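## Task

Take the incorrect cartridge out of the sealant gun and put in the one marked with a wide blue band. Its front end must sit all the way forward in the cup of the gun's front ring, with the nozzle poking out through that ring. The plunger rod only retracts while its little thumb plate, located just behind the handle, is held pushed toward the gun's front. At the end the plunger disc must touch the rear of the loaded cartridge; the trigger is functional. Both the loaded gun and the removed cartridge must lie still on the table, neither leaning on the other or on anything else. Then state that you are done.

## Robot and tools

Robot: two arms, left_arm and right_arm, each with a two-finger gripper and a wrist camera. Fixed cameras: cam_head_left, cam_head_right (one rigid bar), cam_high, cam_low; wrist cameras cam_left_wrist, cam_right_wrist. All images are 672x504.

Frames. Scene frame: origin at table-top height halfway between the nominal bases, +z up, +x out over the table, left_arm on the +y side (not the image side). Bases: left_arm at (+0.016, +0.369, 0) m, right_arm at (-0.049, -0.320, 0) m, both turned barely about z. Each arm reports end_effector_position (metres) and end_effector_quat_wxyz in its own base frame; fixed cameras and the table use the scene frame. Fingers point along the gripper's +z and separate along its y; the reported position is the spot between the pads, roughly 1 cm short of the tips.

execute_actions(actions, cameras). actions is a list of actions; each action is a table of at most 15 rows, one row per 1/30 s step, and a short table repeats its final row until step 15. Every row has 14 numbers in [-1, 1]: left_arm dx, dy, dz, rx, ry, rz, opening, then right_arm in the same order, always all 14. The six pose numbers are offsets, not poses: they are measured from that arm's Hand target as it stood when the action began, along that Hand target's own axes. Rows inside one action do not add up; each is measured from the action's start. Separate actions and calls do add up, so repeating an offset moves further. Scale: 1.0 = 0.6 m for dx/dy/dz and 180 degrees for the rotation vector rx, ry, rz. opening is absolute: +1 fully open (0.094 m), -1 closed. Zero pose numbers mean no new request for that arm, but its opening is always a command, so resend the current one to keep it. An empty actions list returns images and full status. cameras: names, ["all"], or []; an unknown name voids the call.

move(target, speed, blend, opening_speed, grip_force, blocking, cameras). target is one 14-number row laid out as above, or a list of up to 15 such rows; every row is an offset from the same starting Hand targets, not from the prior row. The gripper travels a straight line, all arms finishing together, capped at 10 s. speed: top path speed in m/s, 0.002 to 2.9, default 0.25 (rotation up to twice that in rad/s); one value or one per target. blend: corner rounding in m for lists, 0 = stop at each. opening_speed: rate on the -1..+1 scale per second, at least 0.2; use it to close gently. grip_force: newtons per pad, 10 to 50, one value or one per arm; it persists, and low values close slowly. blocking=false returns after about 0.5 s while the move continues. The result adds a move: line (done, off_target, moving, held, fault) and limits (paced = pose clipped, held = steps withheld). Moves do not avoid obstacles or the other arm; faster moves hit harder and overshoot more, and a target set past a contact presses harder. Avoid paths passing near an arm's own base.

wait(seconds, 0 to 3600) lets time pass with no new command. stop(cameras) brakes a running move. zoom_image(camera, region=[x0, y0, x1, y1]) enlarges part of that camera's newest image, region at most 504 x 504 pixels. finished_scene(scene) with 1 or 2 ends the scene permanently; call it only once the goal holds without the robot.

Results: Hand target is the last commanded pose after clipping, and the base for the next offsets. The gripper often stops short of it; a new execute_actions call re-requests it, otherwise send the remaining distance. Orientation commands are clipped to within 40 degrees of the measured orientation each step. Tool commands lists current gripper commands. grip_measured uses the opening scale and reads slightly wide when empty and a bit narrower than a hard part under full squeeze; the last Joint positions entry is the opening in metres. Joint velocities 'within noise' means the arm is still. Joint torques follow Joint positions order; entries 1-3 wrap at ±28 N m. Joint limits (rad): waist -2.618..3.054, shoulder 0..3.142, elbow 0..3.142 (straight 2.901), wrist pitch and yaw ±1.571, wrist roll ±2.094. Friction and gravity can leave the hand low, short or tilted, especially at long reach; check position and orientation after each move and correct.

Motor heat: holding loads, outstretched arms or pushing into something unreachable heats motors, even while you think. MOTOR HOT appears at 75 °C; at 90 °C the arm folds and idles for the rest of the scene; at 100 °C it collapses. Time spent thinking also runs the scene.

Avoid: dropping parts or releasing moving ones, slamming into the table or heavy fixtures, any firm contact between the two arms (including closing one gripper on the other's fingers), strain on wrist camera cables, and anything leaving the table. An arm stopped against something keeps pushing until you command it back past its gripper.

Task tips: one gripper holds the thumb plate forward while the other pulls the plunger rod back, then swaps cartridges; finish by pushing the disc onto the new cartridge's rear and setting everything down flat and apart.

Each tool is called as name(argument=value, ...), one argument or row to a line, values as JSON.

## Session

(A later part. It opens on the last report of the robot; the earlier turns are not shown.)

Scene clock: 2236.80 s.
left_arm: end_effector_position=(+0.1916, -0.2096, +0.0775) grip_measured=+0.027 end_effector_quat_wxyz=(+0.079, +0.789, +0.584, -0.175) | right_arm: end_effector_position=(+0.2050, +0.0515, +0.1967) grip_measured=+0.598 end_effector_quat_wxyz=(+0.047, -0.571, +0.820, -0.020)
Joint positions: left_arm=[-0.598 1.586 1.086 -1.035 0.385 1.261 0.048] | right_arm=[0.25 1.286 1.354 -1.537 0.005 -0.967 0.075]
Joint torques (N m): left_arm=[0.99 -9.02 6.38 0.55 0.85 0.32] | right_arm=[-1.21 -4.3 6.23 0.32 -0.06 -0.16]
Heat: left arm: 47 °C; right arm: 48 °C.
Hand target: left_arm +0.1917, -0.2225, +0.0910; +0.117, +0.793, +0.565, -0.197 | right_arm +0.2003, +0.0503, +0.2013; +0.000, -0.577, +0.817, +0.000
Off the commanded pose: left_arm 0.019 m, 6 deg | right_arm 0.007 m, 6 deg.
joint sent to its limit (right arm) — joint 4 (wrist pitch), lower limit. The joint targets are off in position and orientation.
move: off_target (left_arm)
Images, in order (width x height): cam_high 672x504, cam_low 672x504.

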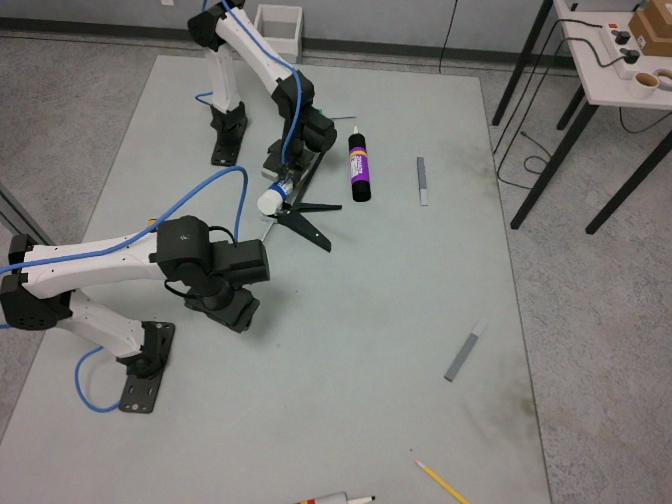

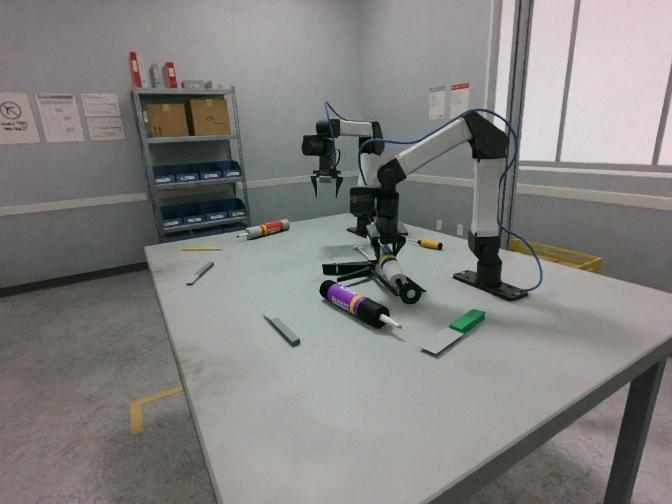

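move(
  target=[-0.055,0,0,0,0,0,-0.1,0,0,0,0,0,0,0.6],
  speed=0.06,
  cameras=["all"],
)

zoom_image(
  camera="cam_low",
  region=[370, 240, 440, 310],
)

zoom_image(
  camera="cam_head_left",
  region=[230, 200, 400, 340],
)

zoom_image(
  camera="cam_head_right",
  region=[230, 200, 400, 340],
)

zoom_image(
  camera="cam_high",
  region=[250, 110, 350, 230],
)

Scene clock: 2254.10 s.
left_arm: end_effector_position=(+0.1742, -0.2311, +0.0823) grip_measured=+0.027 end_effector_quat_wxyz=(+0.074, +0.801, +0.567, -0.179) | right_arm: end_effector_position=(+0.2050, +0.0515, +0.1967) grip_measured=+0.598 end_effector_quat_wxyz=(+0.047, -0.571, +0.820, -0.020)
Joint positions: left_arm=[-0.696 1.586 1.105 -1.035 0.386 1.203 0.048] | right_arm=[0.25 1.286 1.354 -1.537 0.005 -0.967 0.075]
Joint torques (N m): left_arm=[0.1 -8.29 10.51 0.52 0.77 -0.15] | right_arm=[-1.21 -4.12 6.19 0.26 -0.04 -0.18]
Heat: left arm: 48 °C; right arm: 48 °C.
Hand target: left_arm +0.1823, -0.2505, +0.1057; +0.117, +0.793, +0.565, -0.197 | right_arm +0.2003, +0.0503, +0.2013; +0.000, -0.577, +0.817, +0.000
Off the commanded pose: left_arm 0.031 m, 5 deg | right_arm 0.007 m, 6 deg.
joint sent to its limit (right arm) — joint 4 (wrist pitch), lower limit. The joint targets are off in position and orientation.
move: off_target (left_arm)
cam_left_wrist: T_world_to_cam=[[-0.92331, 0.37541, 0.08105, 0.24112], [0.38057, 0.9227, 0.06163, 0.18103], [-0.05165, 0.08775, -0.9948, 0.20222]] pos_world=[0.16418, -0.2753, 0.17047]
cam_right_wrist: T_world_to_cam=[[0.92841, -0.36312, 0.07878, -0.18717], [-0.36522, -0.85281, 0.37326, 0.08212], [-0.06836, -0.3753, -0.92438, 0.29939]] pos_world=[0.22423, 0.11443, 0.26084]

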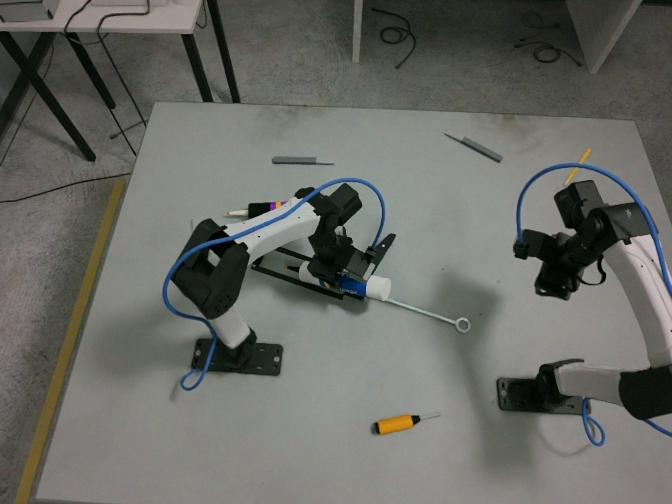

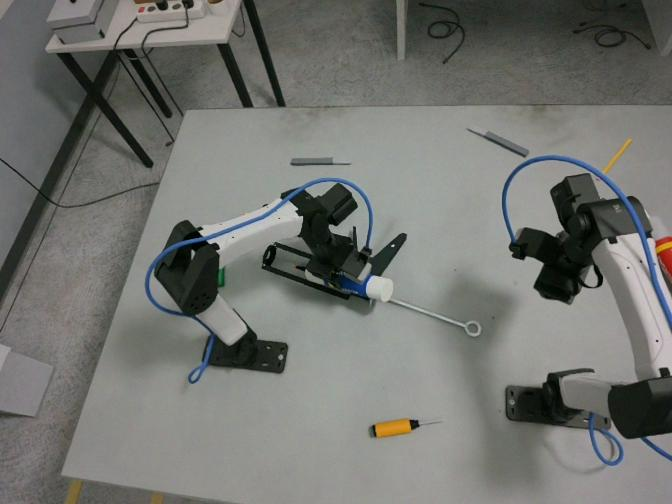

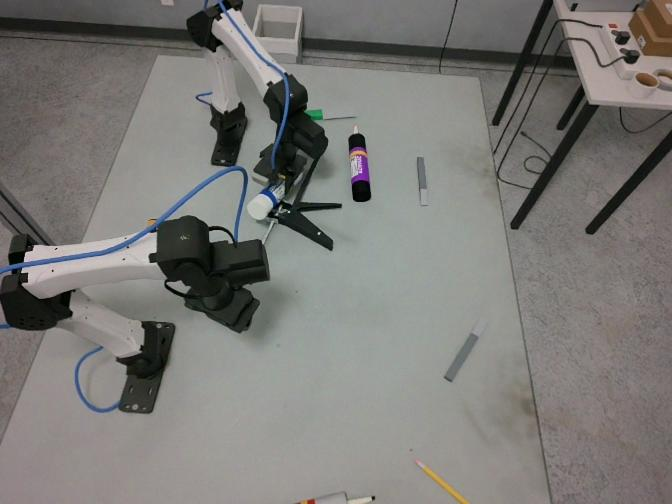

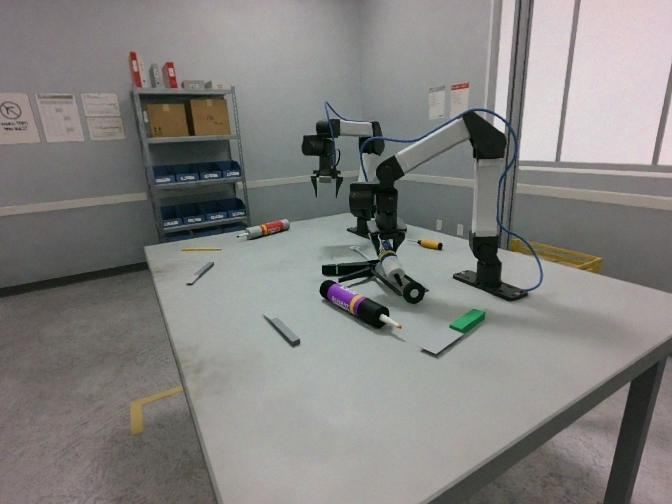

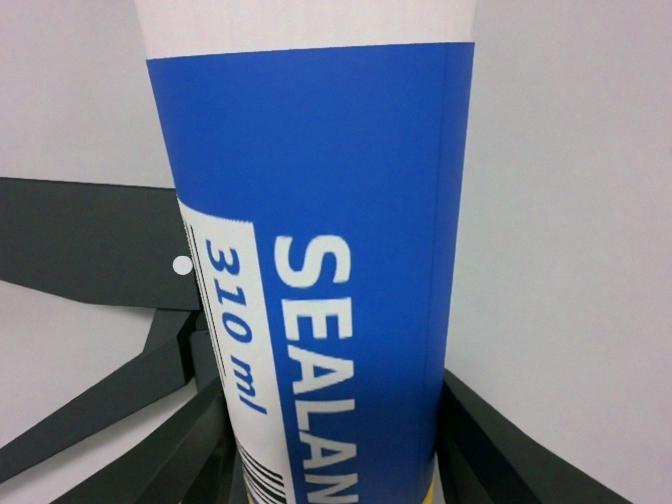

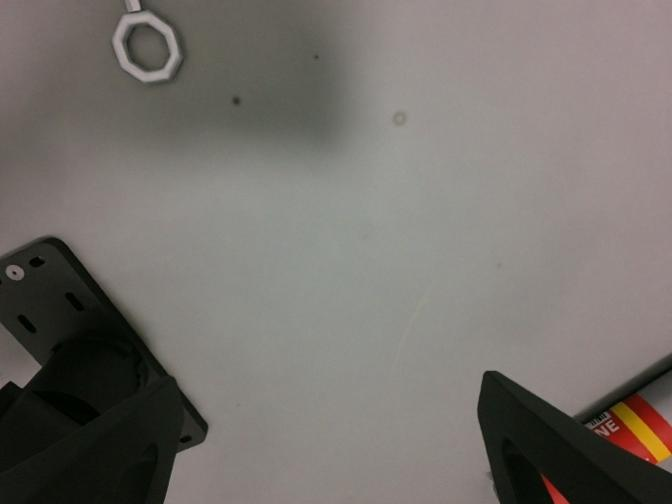

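Scaled by 7.200 from the camera's image (finer frame: 960x720).

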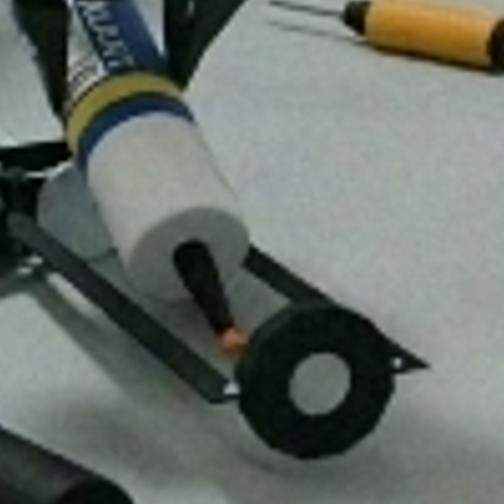

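Scaled by 2.965 from the camera's image (finer frame: 960x720).

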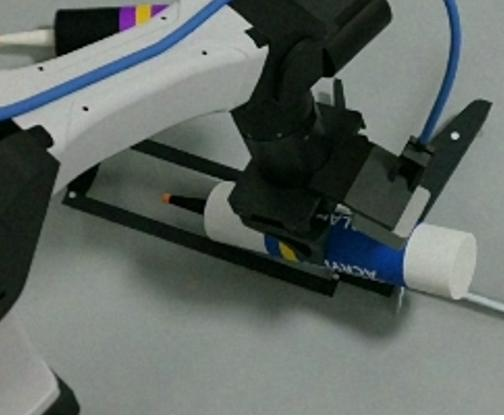

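Scaled by 2.965 from the camera's image (finer frame: 960x720).

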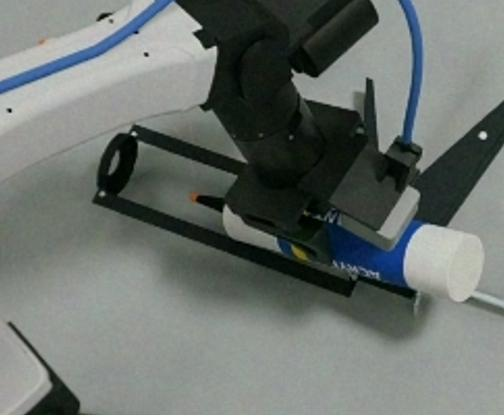

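Scaled by 4.200 from the camera's image (finer frame: 960x720).

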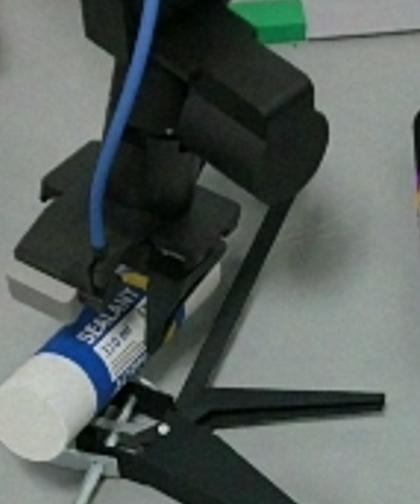

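move(
  target=[
    [0,0,-0.04,-0.022,0.0239,-0.0203,-0.1,0,0,0,0,0,0,0.6],
    [0.053,-0.002,-0.021,-0.022,0.0239,-0.0203,-0.1,0,0,0,0,0,0,0.6],
  ],
  speed=0.06,
  cameras=["cam_head_right","cam_low","cam_high"],
)

zoom_image(
  camera="cam_low",
  region=[370, 240, 440, 310],
)

zoom_image(
  camera="cam_head_right",
  region=[230, 200, 400, 340],
)

Scene clock: 2352.40 s.
left_arm: end_effector_position=(+0.1847, -0.2091, +0.0862) grip_measured=+0.027 end_effector_quat_wxyz=(+0.067, +0.768, +0.618, -0.154) | right_arm: end_effector_position=(+0.2050, +0.0515, +0.1967) grip_measured=+0.598 end_effector_quat_wxyz=(+0.047, -0.571, +0.820, -0.020)
Joint positions: left_arm=[-0.641 1.545 1.092 -1.062 0.334 1.135 0.048] | right_arm=[0.25 1.286 1.354 -1.537 0.005 -0.967 0.075]
Joint torques (N m): left_arm=[1.06 -10.71 6.38 0.75 0.38 0.29] | right_arm=[-1.25 -4.25 6.16 0.34 -0.04 -0.17]
Heat: left arm: 49 °C; right arm: 48 °C.
Hand target: left_arm +0.1924, -0.2179, +0.1029; +0.117, +0.777, +0.600, -0.151 | right_arm +0.2003, +0.0503, +0.2013; +0.000, -0.577, +0.817, +0.000
Off the commanded pose: left_arm 0.020 m, 6 deg | right_arm 0.007 m, 6 deg.
joint sent to its limit (right arm) — joint 4 (wrist pitch), lower limit. The joint targets are off in position and orientation.
move: off_target (left_arm)
Images, in order (width x height): cam_head_right 672x504, cam_high 672x504, cam_low 672x504.

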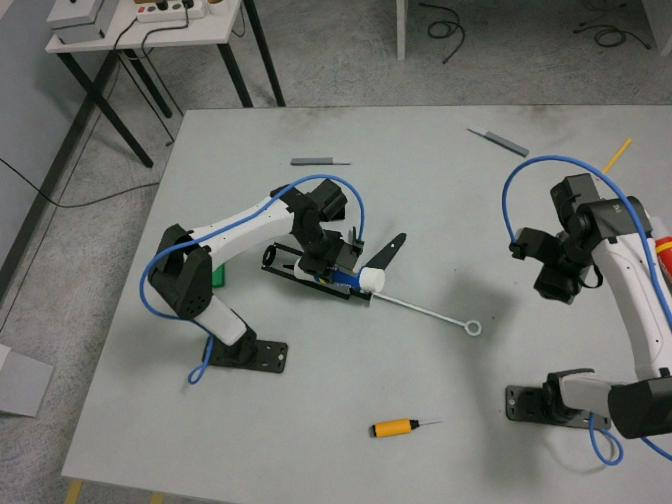

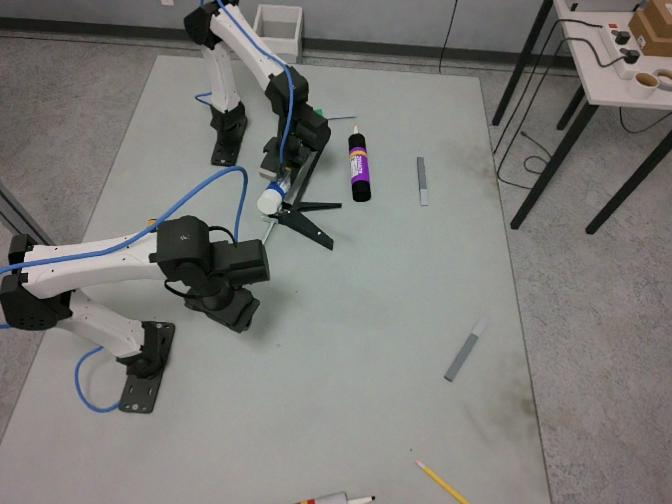

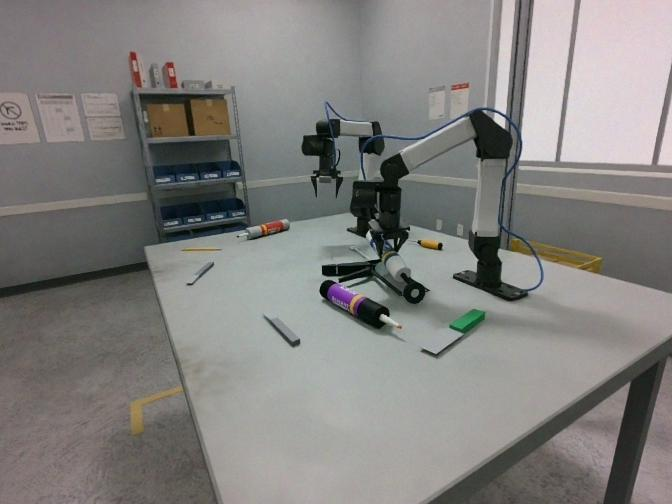

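Scaled by 7.200 from the camera's image (finer frame: 960x720).

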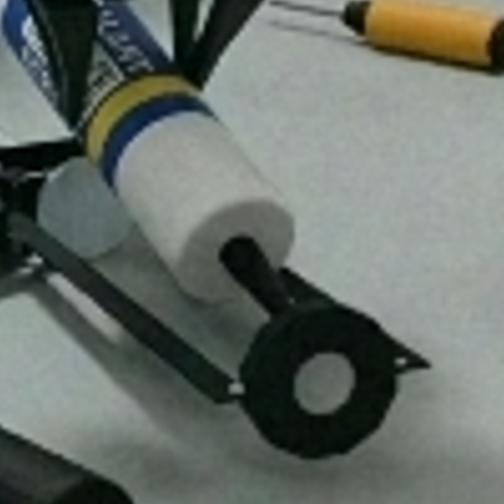

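Scaled by 2.965 from the camera's image (finer frame: 960x720).

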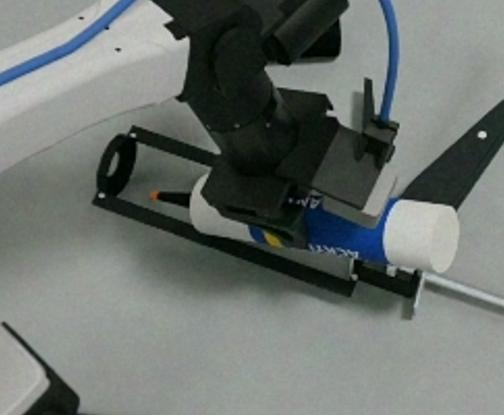

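move(
  target=[
    [-0.007,0.0243,-0.015,0,0,0,-0.1,0,0,0,0,0,0,0.6],
  ],
  speed=0.06,
  cameras=["cam_head_right","cam_low"],
)

zoom_image(
  camera="cam_low",
  region=[370, 240, 440, 310],
)

zoom_image(
  camera="cam_head_right",
  region=[250, 220, 350, 300],
)

Scene clock: 2403.47 s.
left_arm: end_effector_position=(+0.1948, -0.2123, +0.0951) grip_measured=+0.027 end_effector_quat_wxyz=(+0.085, +0.771, +0.613, -0.149) | right_arm: end_effector_position=(+0.2050, +0.0515, +0.1967) grip_measured=+0.598 end_effector_quat_wxyz=(+0.047, -0.571, +0.820, -0.020)
Joint positions: left_arm=[-0.629 1.545 1.126 -1.064 0.334 1.154 0.048] | right_arm=[0.25 1.286 1.354 -1.537 0.005 -0.967 0.075]
Joint torques (N m): left_arm=[0.77 -6.87 10.59 0.39 0.46 0.33] | right_arm=[-1.14 -4.21 6.08 0.29 -0.05 -0.17]
Heat: left arm: 53 °C; right arm: 47 °C.
Hand target: left_arm +0.2064, -0.2221, +0.1128; +0.117, +0.777, +0.600, -0.151 | right_arm +0.2003, +0.0503, +0.2013; +0.000, -0.577, +0.817, +0.000
Off the commanded pose: left_arm 0.023 m, 4 deg | right_arm 0.007 m, 6 deg.
joint sent to its limit (right arm) — joint 4 (wrist pitch), lower limit. The joint targets are off in position and orientation.
move: off_target (left_arm)

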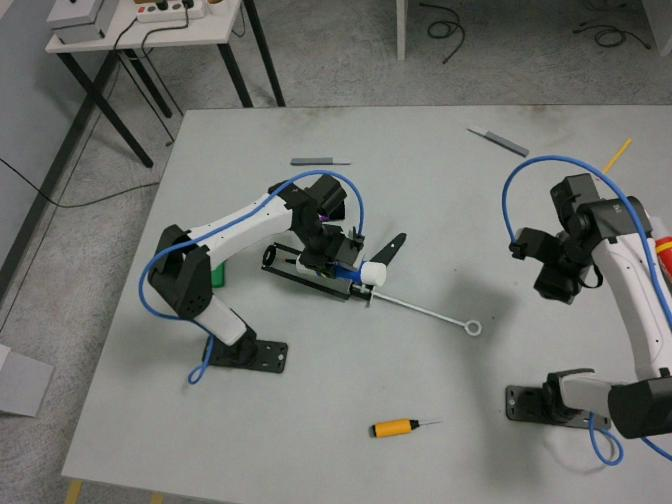

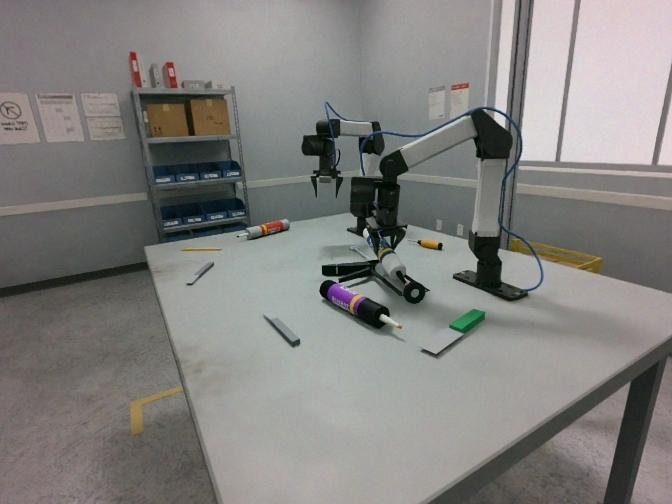

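Scaled by 7.200 from the camera's image (finer frame: 960x720).

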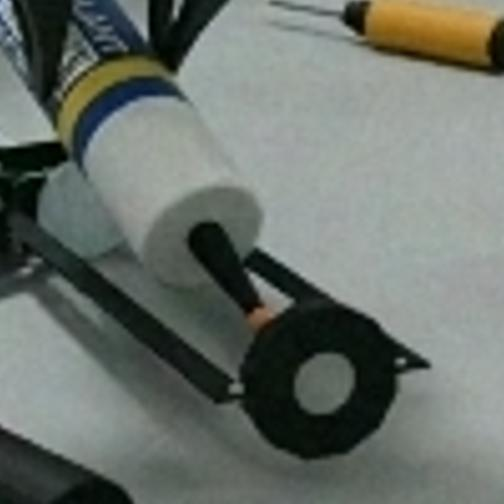

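Scaled by 5.040 from the camera's image (finer frame: 960x720).

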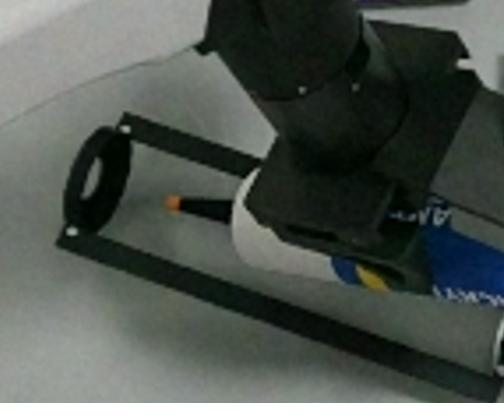

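move(
  target=[
    [0.055,0.001,-0.018,0,0,0,-0.1,0,0,0,0,0,0,0.6],
  ],
  speed=0.05,
  cameras=["cam_head_right","cam_low"],
)

zoom_image(
  camera="cam_low",
  region=[370, 240, 440, 310],
)

zoom_image(
  camera="cam_head_right",
  region=[250, 220, 350, 300],
)

Scene clock: 2438.23 s.
left_arm: end_effector_position=(+0.2146, -0.1837, +0.0951) grip_measured=+0.027 end_effector_quat_wxyz=(+0.092, +0.772, +0.613, -0.142) | right_arm: end_effector_position=(+0.2050, +0.0515, +0.1967) grip_measured=+0.598 end_effector_quat_wxyz=(+0.047, -0.571, +0.820, -0.020)
Joint positions: left_arm=[-0.505 1.545 1.128 -1.09 0.334 1.284 0.048] | right_arm=[0.25 1.286 1.354 -1.537 0.005 -0.967 0.075]
Joint torques (N m): left_arm=[0.87 -8.5 8.05 0.26 0.56 0.33] | right_arm=[-1.05 -4.12 6.19 0.27 -0.05 -0.15]
Heat: left arm: 49 °C; right arm: 47 °C.
Hand target: left_arm +0.2158, -0.1888, +0.1104; +0.117, +0.777, +0.600, -0.151 | right_arm +0.2003, +0.0503, +0.2013; +0.000, -0.577, +0.817, +0.000
Off the commanded pose: left_arm 0.016 m, 3 deg | right_arm 0.007 m, 6 deg.
joint sent to its limit (right arm) — joint 4 (wrist pitch), lower limit. The joint targets are off in position and orientation.
move: off_target (left_arm)

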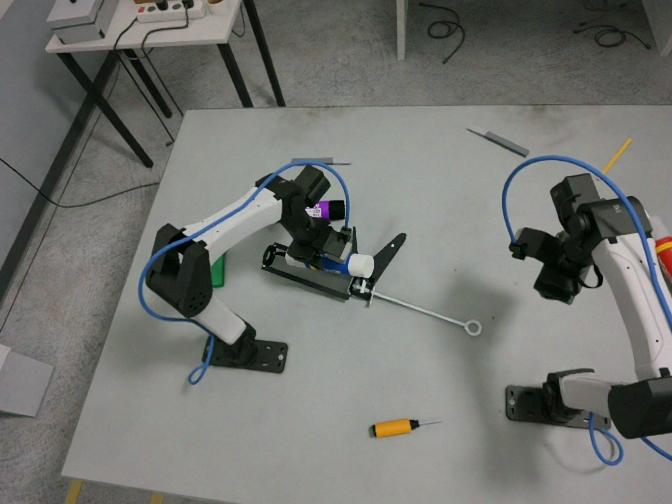

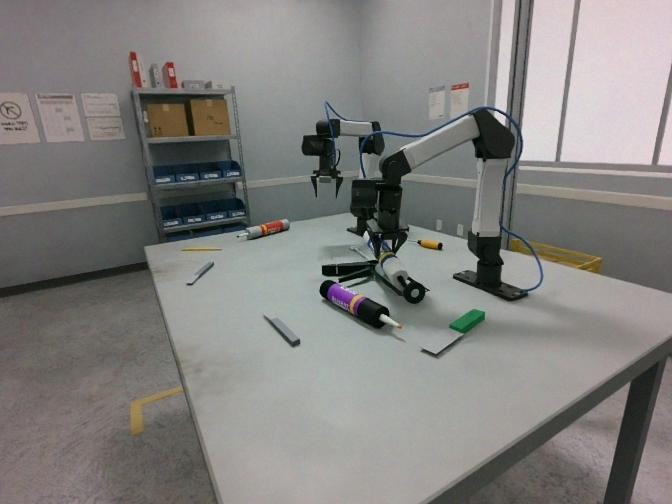

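Scaled by 7.200 from the camera's image (finer frame: 960x720).

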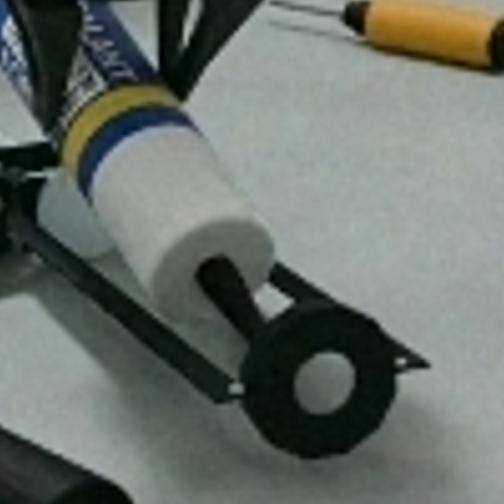

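Scaled by 5.040 from the camera's image (finer frame: 960x720).

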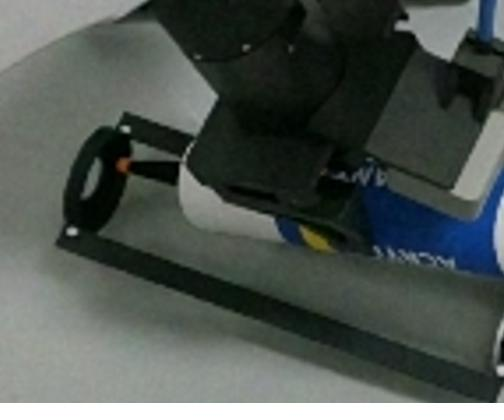

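move(
  target=[
    [0,-0.022,0,0,0,0,-0.1,0,0,0,0,0,0,0.6],
  ],
  speed=0.05,
  cameras=["cam_head_right","cam_low"],
)

zoom_image(
  camera="cam_low",
  region=[370, 240, 440, 310],
)

zoom_image(
  camera="cam_head_right",
  region=[250, 220, 350, 300],
)

Scene clock: 2457.77 s.
left_arm: end_effector_position=(+0.2057, -0.1793, +0.0924) grip_measured=+0.027 end_effector_quat_wxyz=(+0.086, +0.772, +0.613, -0.145) | right_arm: end_effector_position=(+0.2050, +0.0515, +0.1967) grip_measured=+0.598 end_effector_quat_wxyz=(+0.047, -0.571, +0.820, -0.020)
Joint positions: left_arm=[-0.506 1.522 1.095 -1.094 0.334 1.284 0.048] | right_arm=[0.25 1.286 1.354 -1.537 0.005 -0.967 0.075]
Joint torques (N m): left_arm=[-0.05 -10.69 6.74 0.3 0.54 0.18] | right_arm=[-1.13 -4.23 6.05 0.3 0 -0.2]
Heat: left arm: 50 °C; right arm: 47 °C.
Hand target: left_arm +0.2030, -0.1854, +0.1104; +0.117, +0.777, +0.600, -0.151 | right_arm +0.2003, +0.0503, +0.2013; +0.000, -0.577, +0.817, +0.000
Off the commanded pose: left_arm 0.019 m, 4 deg | right_arm 0.007 m, 6 deg.
joint sent to its limit (right arm) — joint 4 (wrist pitch), lower limit. The joint targets are off in position and orientation.
move: off_target (left_arm)

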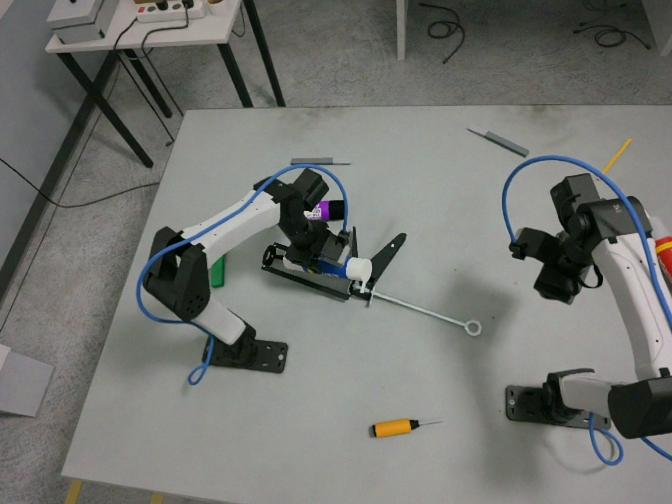

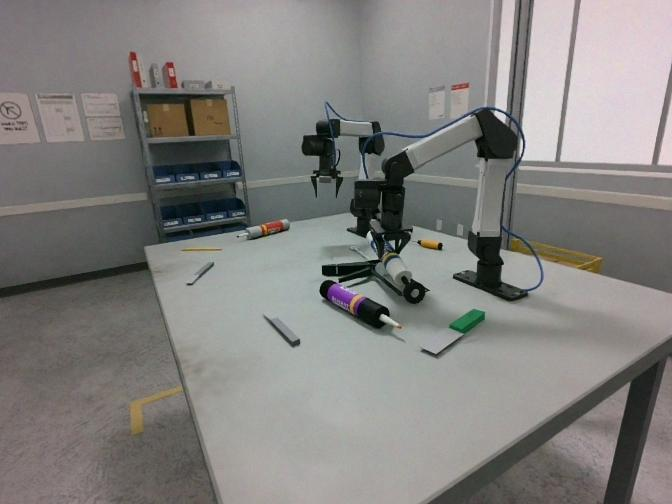

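Scaled by 7.200 from the camera's image (finer frame: 960x720).

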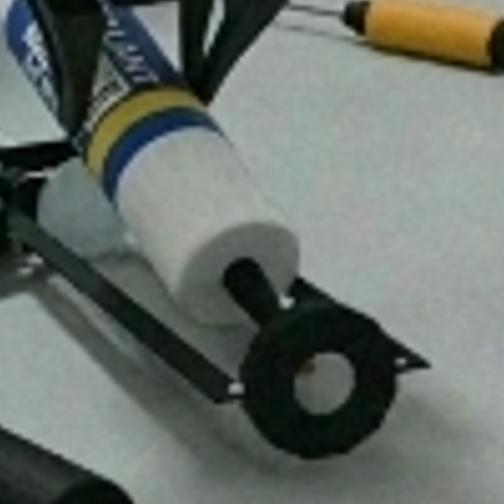

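Scaled by 5.040 from the camera's image (finer frame: 960x720).

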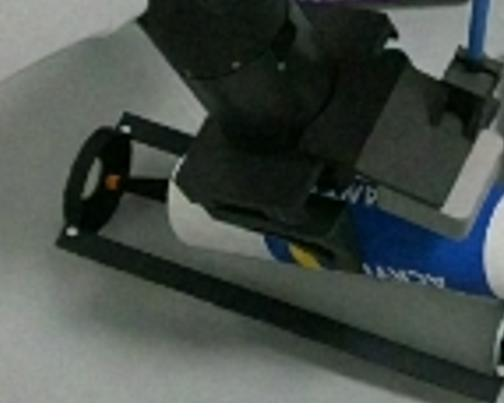

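move(
  target=[
    [0.045,0,-0.002,0,0,0,-0.1,0,0,0,0,0,0,0.6],
  ],
  speed=0.05,
  cameras=["cam_head_right","cam_low"],
)

zoom_image(
  camera="cam_low",
  region=[370, 240, 440, 310],
)

zoom_image(
  camera="cam_head_right",
  region=[250, 220, 350, 300],
)

Scene clock: 2473.60 s.
left_arm: end_effector_position=(+0.2112, -0.1560, +0.0841) grip_measured=+0.027 end_effector_quat_wxyz=(+0.085, +0.772, +0.613, -0.143) | right_arm: end_effector_position=(+0.2050, +0.0515, +0.1967) grip_measured=+0.598 end_effector_quat_wxyz=(+0.047, -0.571, +0.820, -0.020)
Joint positions: left_arm=[-0.417 1.517 1.059 -1.094 0.334 1.379 0.048] | right_arm=[0.25 1.286 1.354 -1.537 0.005 -0.967 0.075]
Joint torques (N m): left_arm=[0.96 -10.09 6.57 0.19 0.63 0.35] | right_arm=[-1.21 -4.41 6.2 0.28 -0.05 -0.21]
Heat: left arm: 50 °C; right arm: 47 °C.
Hand target: left_arm +0.2094, -0.1608, +0.1014; +0.117, +0.777, +0.600, -0.151 | right_arm +0.2003, +0.0503, +0.2013; +0.000, -0.577, +0.817, +0.000
Off the commanded pose: left_arm 0.018 m, 4 deg | right_arm 0.007 m, 6 deg.
joint sent to its limit (right arm) — joint 4 (wrist pitch), lower limit. The joint targets are off in position and orientation.
move: off_target (left_arm)

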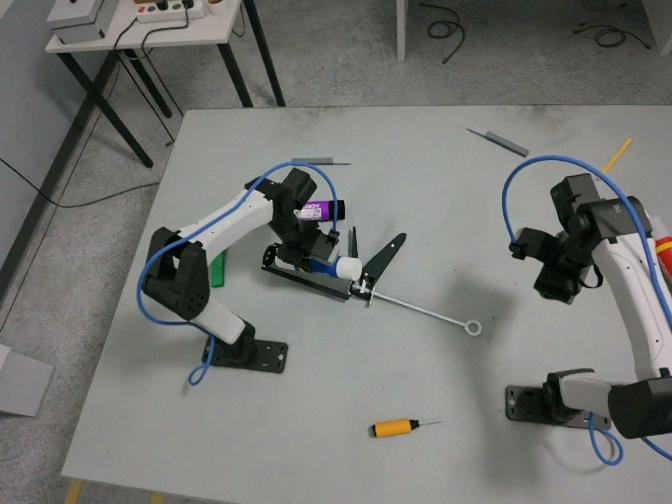

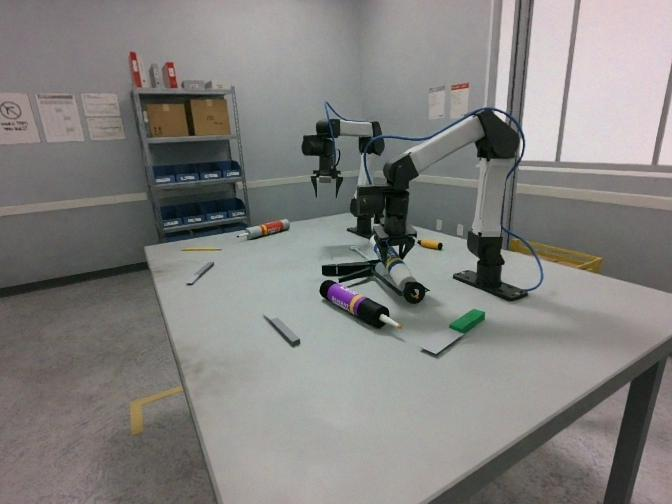

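Scaled by 7.200 from the camera's image (finer frame: 960x720).

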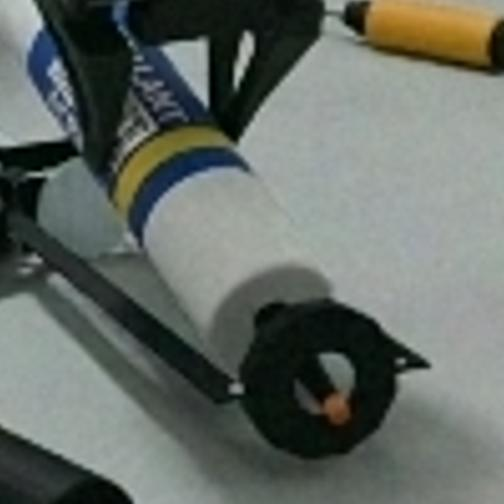

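Scaled by 5.040 from the camera's image (finer frame: 960x720).

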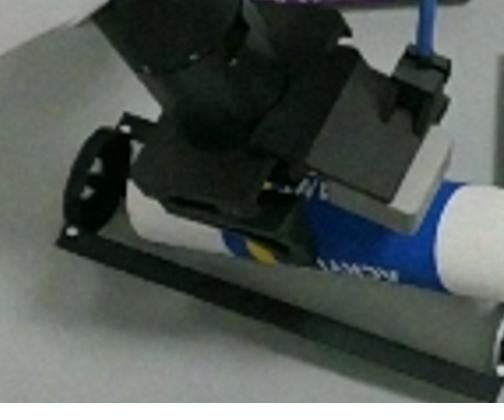

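move(
  target=[
    [0.041,0,0.012,0,0.0233,0,-0.1,0,0,0,0,0,0,0.6],
  ],
  speed=0.05,
  cameras=["cam_head_right","cam_low"],
)

zoom_image(
  camera="cam_low",
  region=[370, 240, 440, 310],
)

zoom_image(
  camera="cam_head_right",
  region=[250, 210, 400, 320],
)

Scene clock: 2507.60 s.
left_arm: end_effector_position=(+0.2091, -0.1407, +0.0743) grip_measured=+0.027 end_effector_quat_wxyz=(+0.068, +0.777, +0.611, -0.134) | right_arm: end_effector_position=(+0.2050, +0.0515, +0.1967) grip_measured=+0.598 end_effector_quat_wxyz=(+0.047, -0.571, +0.820, -0.020)
Joint positions: left_arm=[-0.386 1.517 1.026 -1.094 0.301 1.425 0.048] | right_arm=[0.25 1.286 1.354 -1.537 0.005 -0.967 0.075]
Joint torques (N m): left_arm=[1.06 -9.33 6.19 0.32 0.26 0.3] | right_arm=[-1.21 -4.12 6.15 0.27 0.02 -0.16]
Heat: left arm: 51 °C; right arm: 47 °C.
Hand target: left_arm +0.2145, -0.1413, +0.0855; +0.095, +0.782, +0.604, -0.123 | right_arm +0.2003, +0.0503, +0.2013; +0.000, -0.577, +0.817, +0.000
Off the commanded pose: left_arm 0.012 m, 3 deg | right_arm 0.007 m, 6 deg.
joint sent to its limit (right arm) — joint 4 (wrist pitch), lower limit. The joint targets are off in position and orientation.
move: off_target (left_arm)

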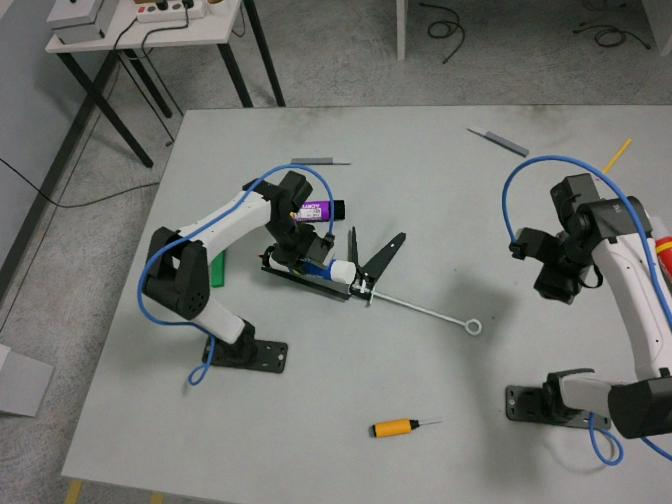

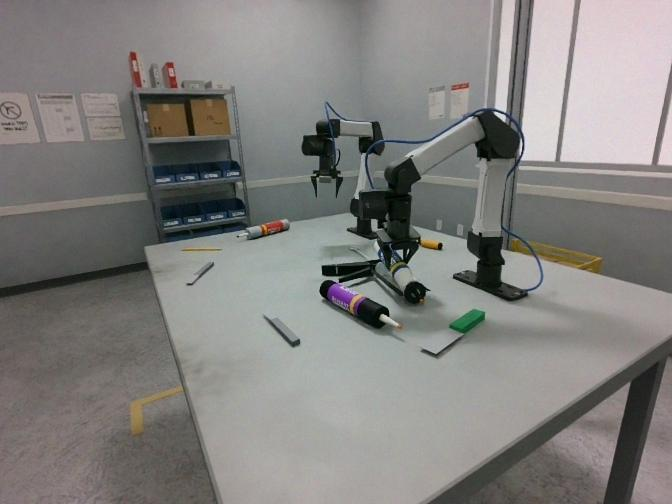

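Scaled by 7.200 from the camera's image (finer frame: 960x720).

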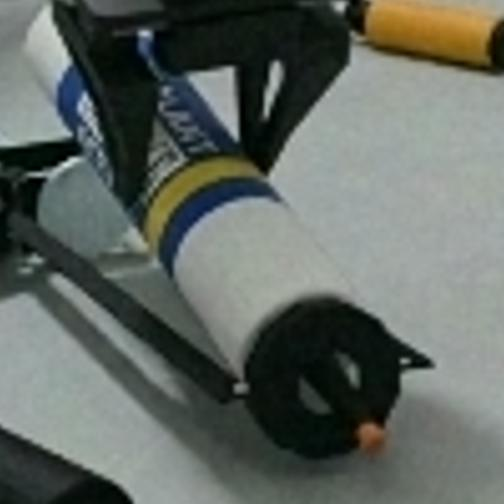

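Scaled by 3.360 from the camera's image (finer frame: 960x720).

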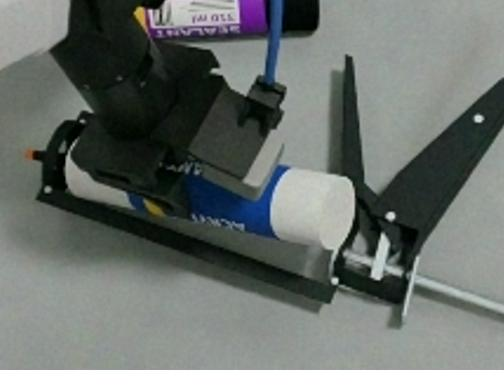

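move(
  target=[
    [0.03,0.0105,0.0,0,0,0,-0.1,0,0,0,0,0,0,0.6],
  ],
  speed=0.05,
  cameras=["cam_head_right","cam_low","cam_left_wrist"],
)

zoom_image(
  camera="cam_low",
  region=[370, 240, 440, 310],
)

zoom_image(
  camera="cam_head_right",
  region=[250, 210, 400, 320],
)

Scene clock: 2531.97 s.
left_arm: end_effector_position=(+0.2190, -0.1255, +0.0743) grip_measured=+0.027 end_effector_quat_wxyz=(+0.077, +0.776, +0.613, -0.128) | right_arm: end_effector_position=(+0.2050, +0.0515, +0.1967) grip_measured=+0.598 end_effector_quat_wxyz=(+0.047, -0.571, +0.820, -0.020)
Joint positions: left_arm=[-0.316 1.517 1.026 -1.093 0.299 1.49 0.048] | right_arm=[0.25 1.286 1.354 -1.537 0.005 -0.967 0.075]
Joint torques (N m): left_arm=[1.05 -6.74 6.6 0.36 0.32 0.36] | right_arm=[-1.13 -4.26 6.13 0.3 -0.02 -0.19]
Heat: left arm: 51 °C; right arm: 47 °C.
Hand target: left_arm +0.2249, -0.1263, +0.0800; +0.095, +0.782, +0.604, -0.123 | right_arm +0.2003, +0.0503, +0.2013; +0.000, -0.577, +0.817, +0.000
Off the commanded pose: left_arm 0.008 m, 2 deg | right_arm 0.007 m, 6 deg.
joint sent to its limit (right arm) — joint 4 (wrist pitch), lower limit. The joint targets are off in position and orientation.
move: done
cam_left_wrist: T_world_to_cam=[[-0.96336, 0.26579, 0.03595, 0.24185], [0.26817, 0.95212, 0.14683, 0.08901], [0.00479, 0.15109, -0.98851, 0.18247]] pos_world=[0.20825, -0.1766, 0.15861]

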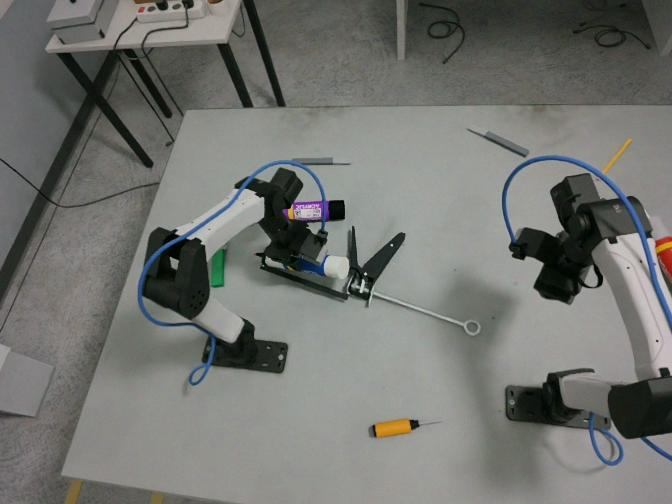

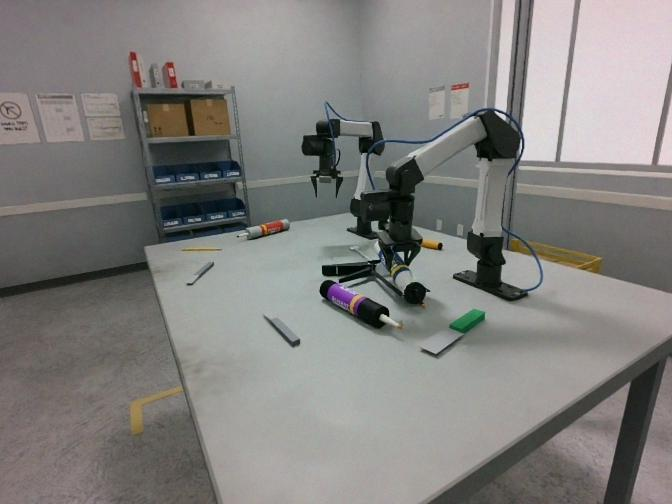

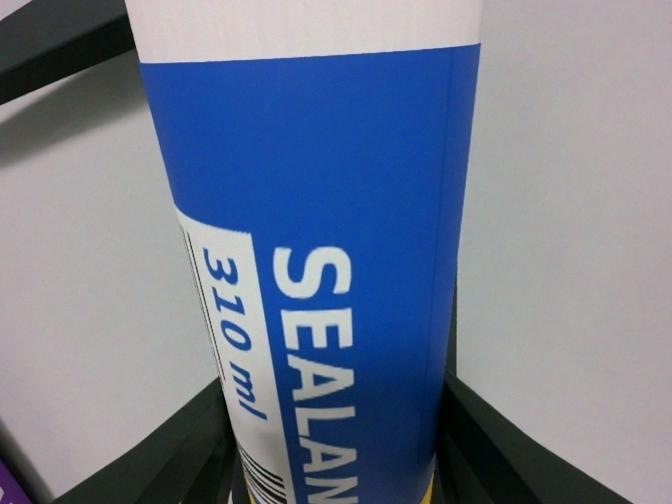

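Scaled by 7.200 from the camera's image (finer frame: 960x720).

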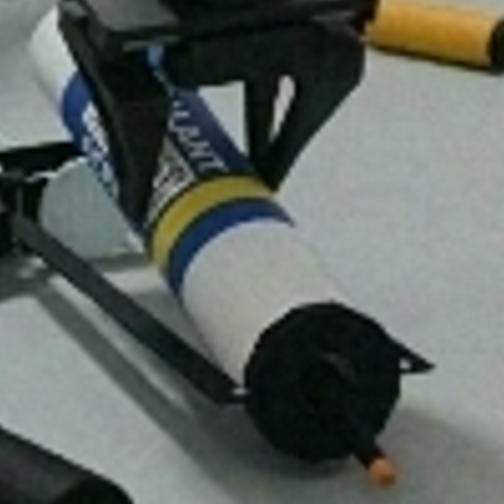

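Scaled by 3.360 from the camera's image (finer frame: 960x720).

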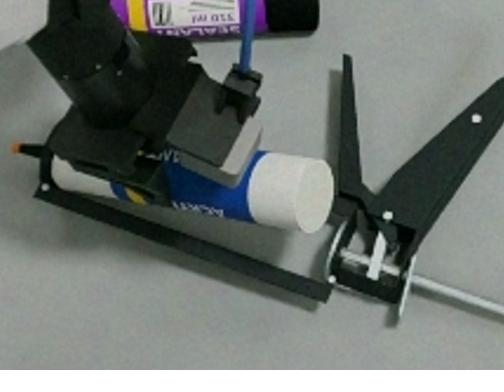

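move(
  target=[
    [0.012,0,0.026,0,0.035,0,-0.1,0,0,0,0,0,0,0.6],
    [0.021,0,0.044,0,0.067,0,-0.1,0,0,0,0,0,0,0.6],
  ],
  speed=0.05,
  cameras=["cam_head_right","cam_low","cam_left_wrist"],
)

zoom_image(
  camera="cam_low",
  region=[370, 240, 440, 310],
)

zoom_image(
  camera="cam_head_right",
  region=[250, 210, 400, 320],
)

Scene clock: 2551.47 s.
left_arm: end_effector_position=(+0.2167, -0.1228, +0.0503) grip_measured=+0.027 end_effector_quat_wxyz=(+0.023, +0.794, +0.605, -0.056) | right_arm: end_effector_position=(+0.2050, +0.0515, +0.1967) grip_measured=+0.598 end_effector_quat_wxyz=(+0.047, -0.571, +0.820, -0.020)
Joint positions: left_arm=[-0.431 1.54 0.976 -1.018 0.121 1.41 0.048] | right_arm=[0.25 1.286 1.354 -1.537 0.005 -0.967 0.075]
Joint torques (N m): left_arm=[0.31 -5.64 6.16 0.48 -0.07 -0.18] | right_arm=[-1.14 -4.15 6.08 0.29 -0.03 -0.18]
Heat: left arm: 49 °C; right arm: 47 °C.
Hand target: left_arm +0.2259, -0.1226, +0.0510; +0.031, +0.790, +0.611, -0.040 | right_arm +0.2003, +0.0503, +0.2013; +0.000, -0.577, +0.817, +0.000
Off the commanded pose: left_arm 0.009 m, 2 deg | right_arm 0.007 m, 6 deg.
joint sent to its limit (right arm) — joint 4 (wrist pitch), lower limit. The joint targets are off in position and orientation.
move: done
cam_left_wrist: T_world_to_cam=[[-0.95424, 0.29695, 0.03533, 0.24178], [0.29223, 0.90089, 0.32094, 0.07027], [0.06347, 0.31658, -0.94644, 0.16376]] pos_world=[0.19979, -0.18695, 0.1239]

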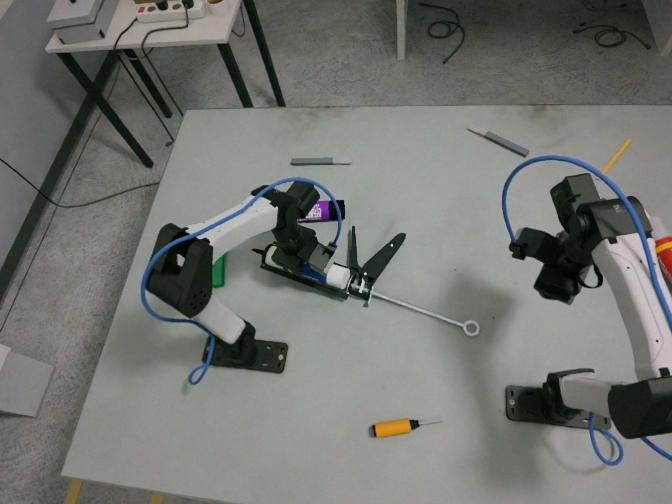

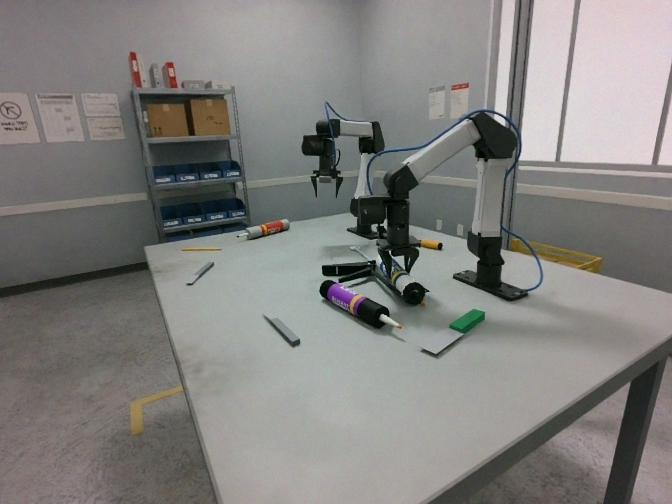

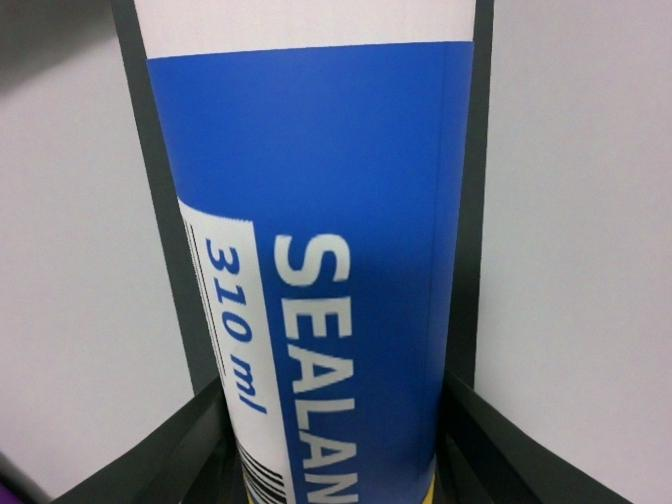

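Scaled by 7.200 from the camera's image (finer frame: 960x720).

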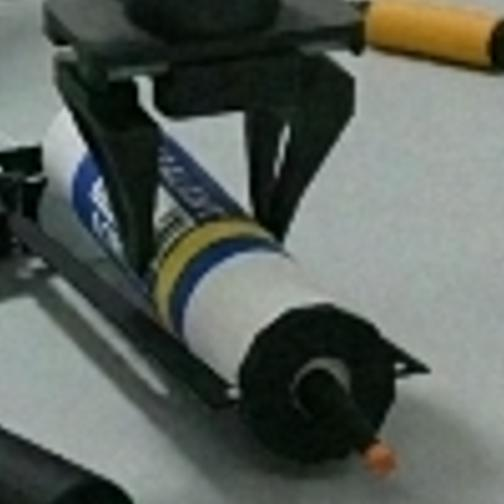

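Scaled by 3.360 from the camera's image (finer frame: 960x720).

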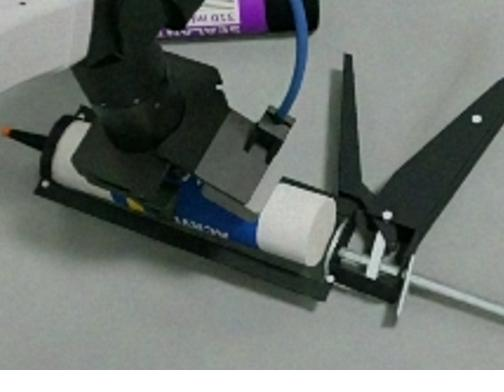

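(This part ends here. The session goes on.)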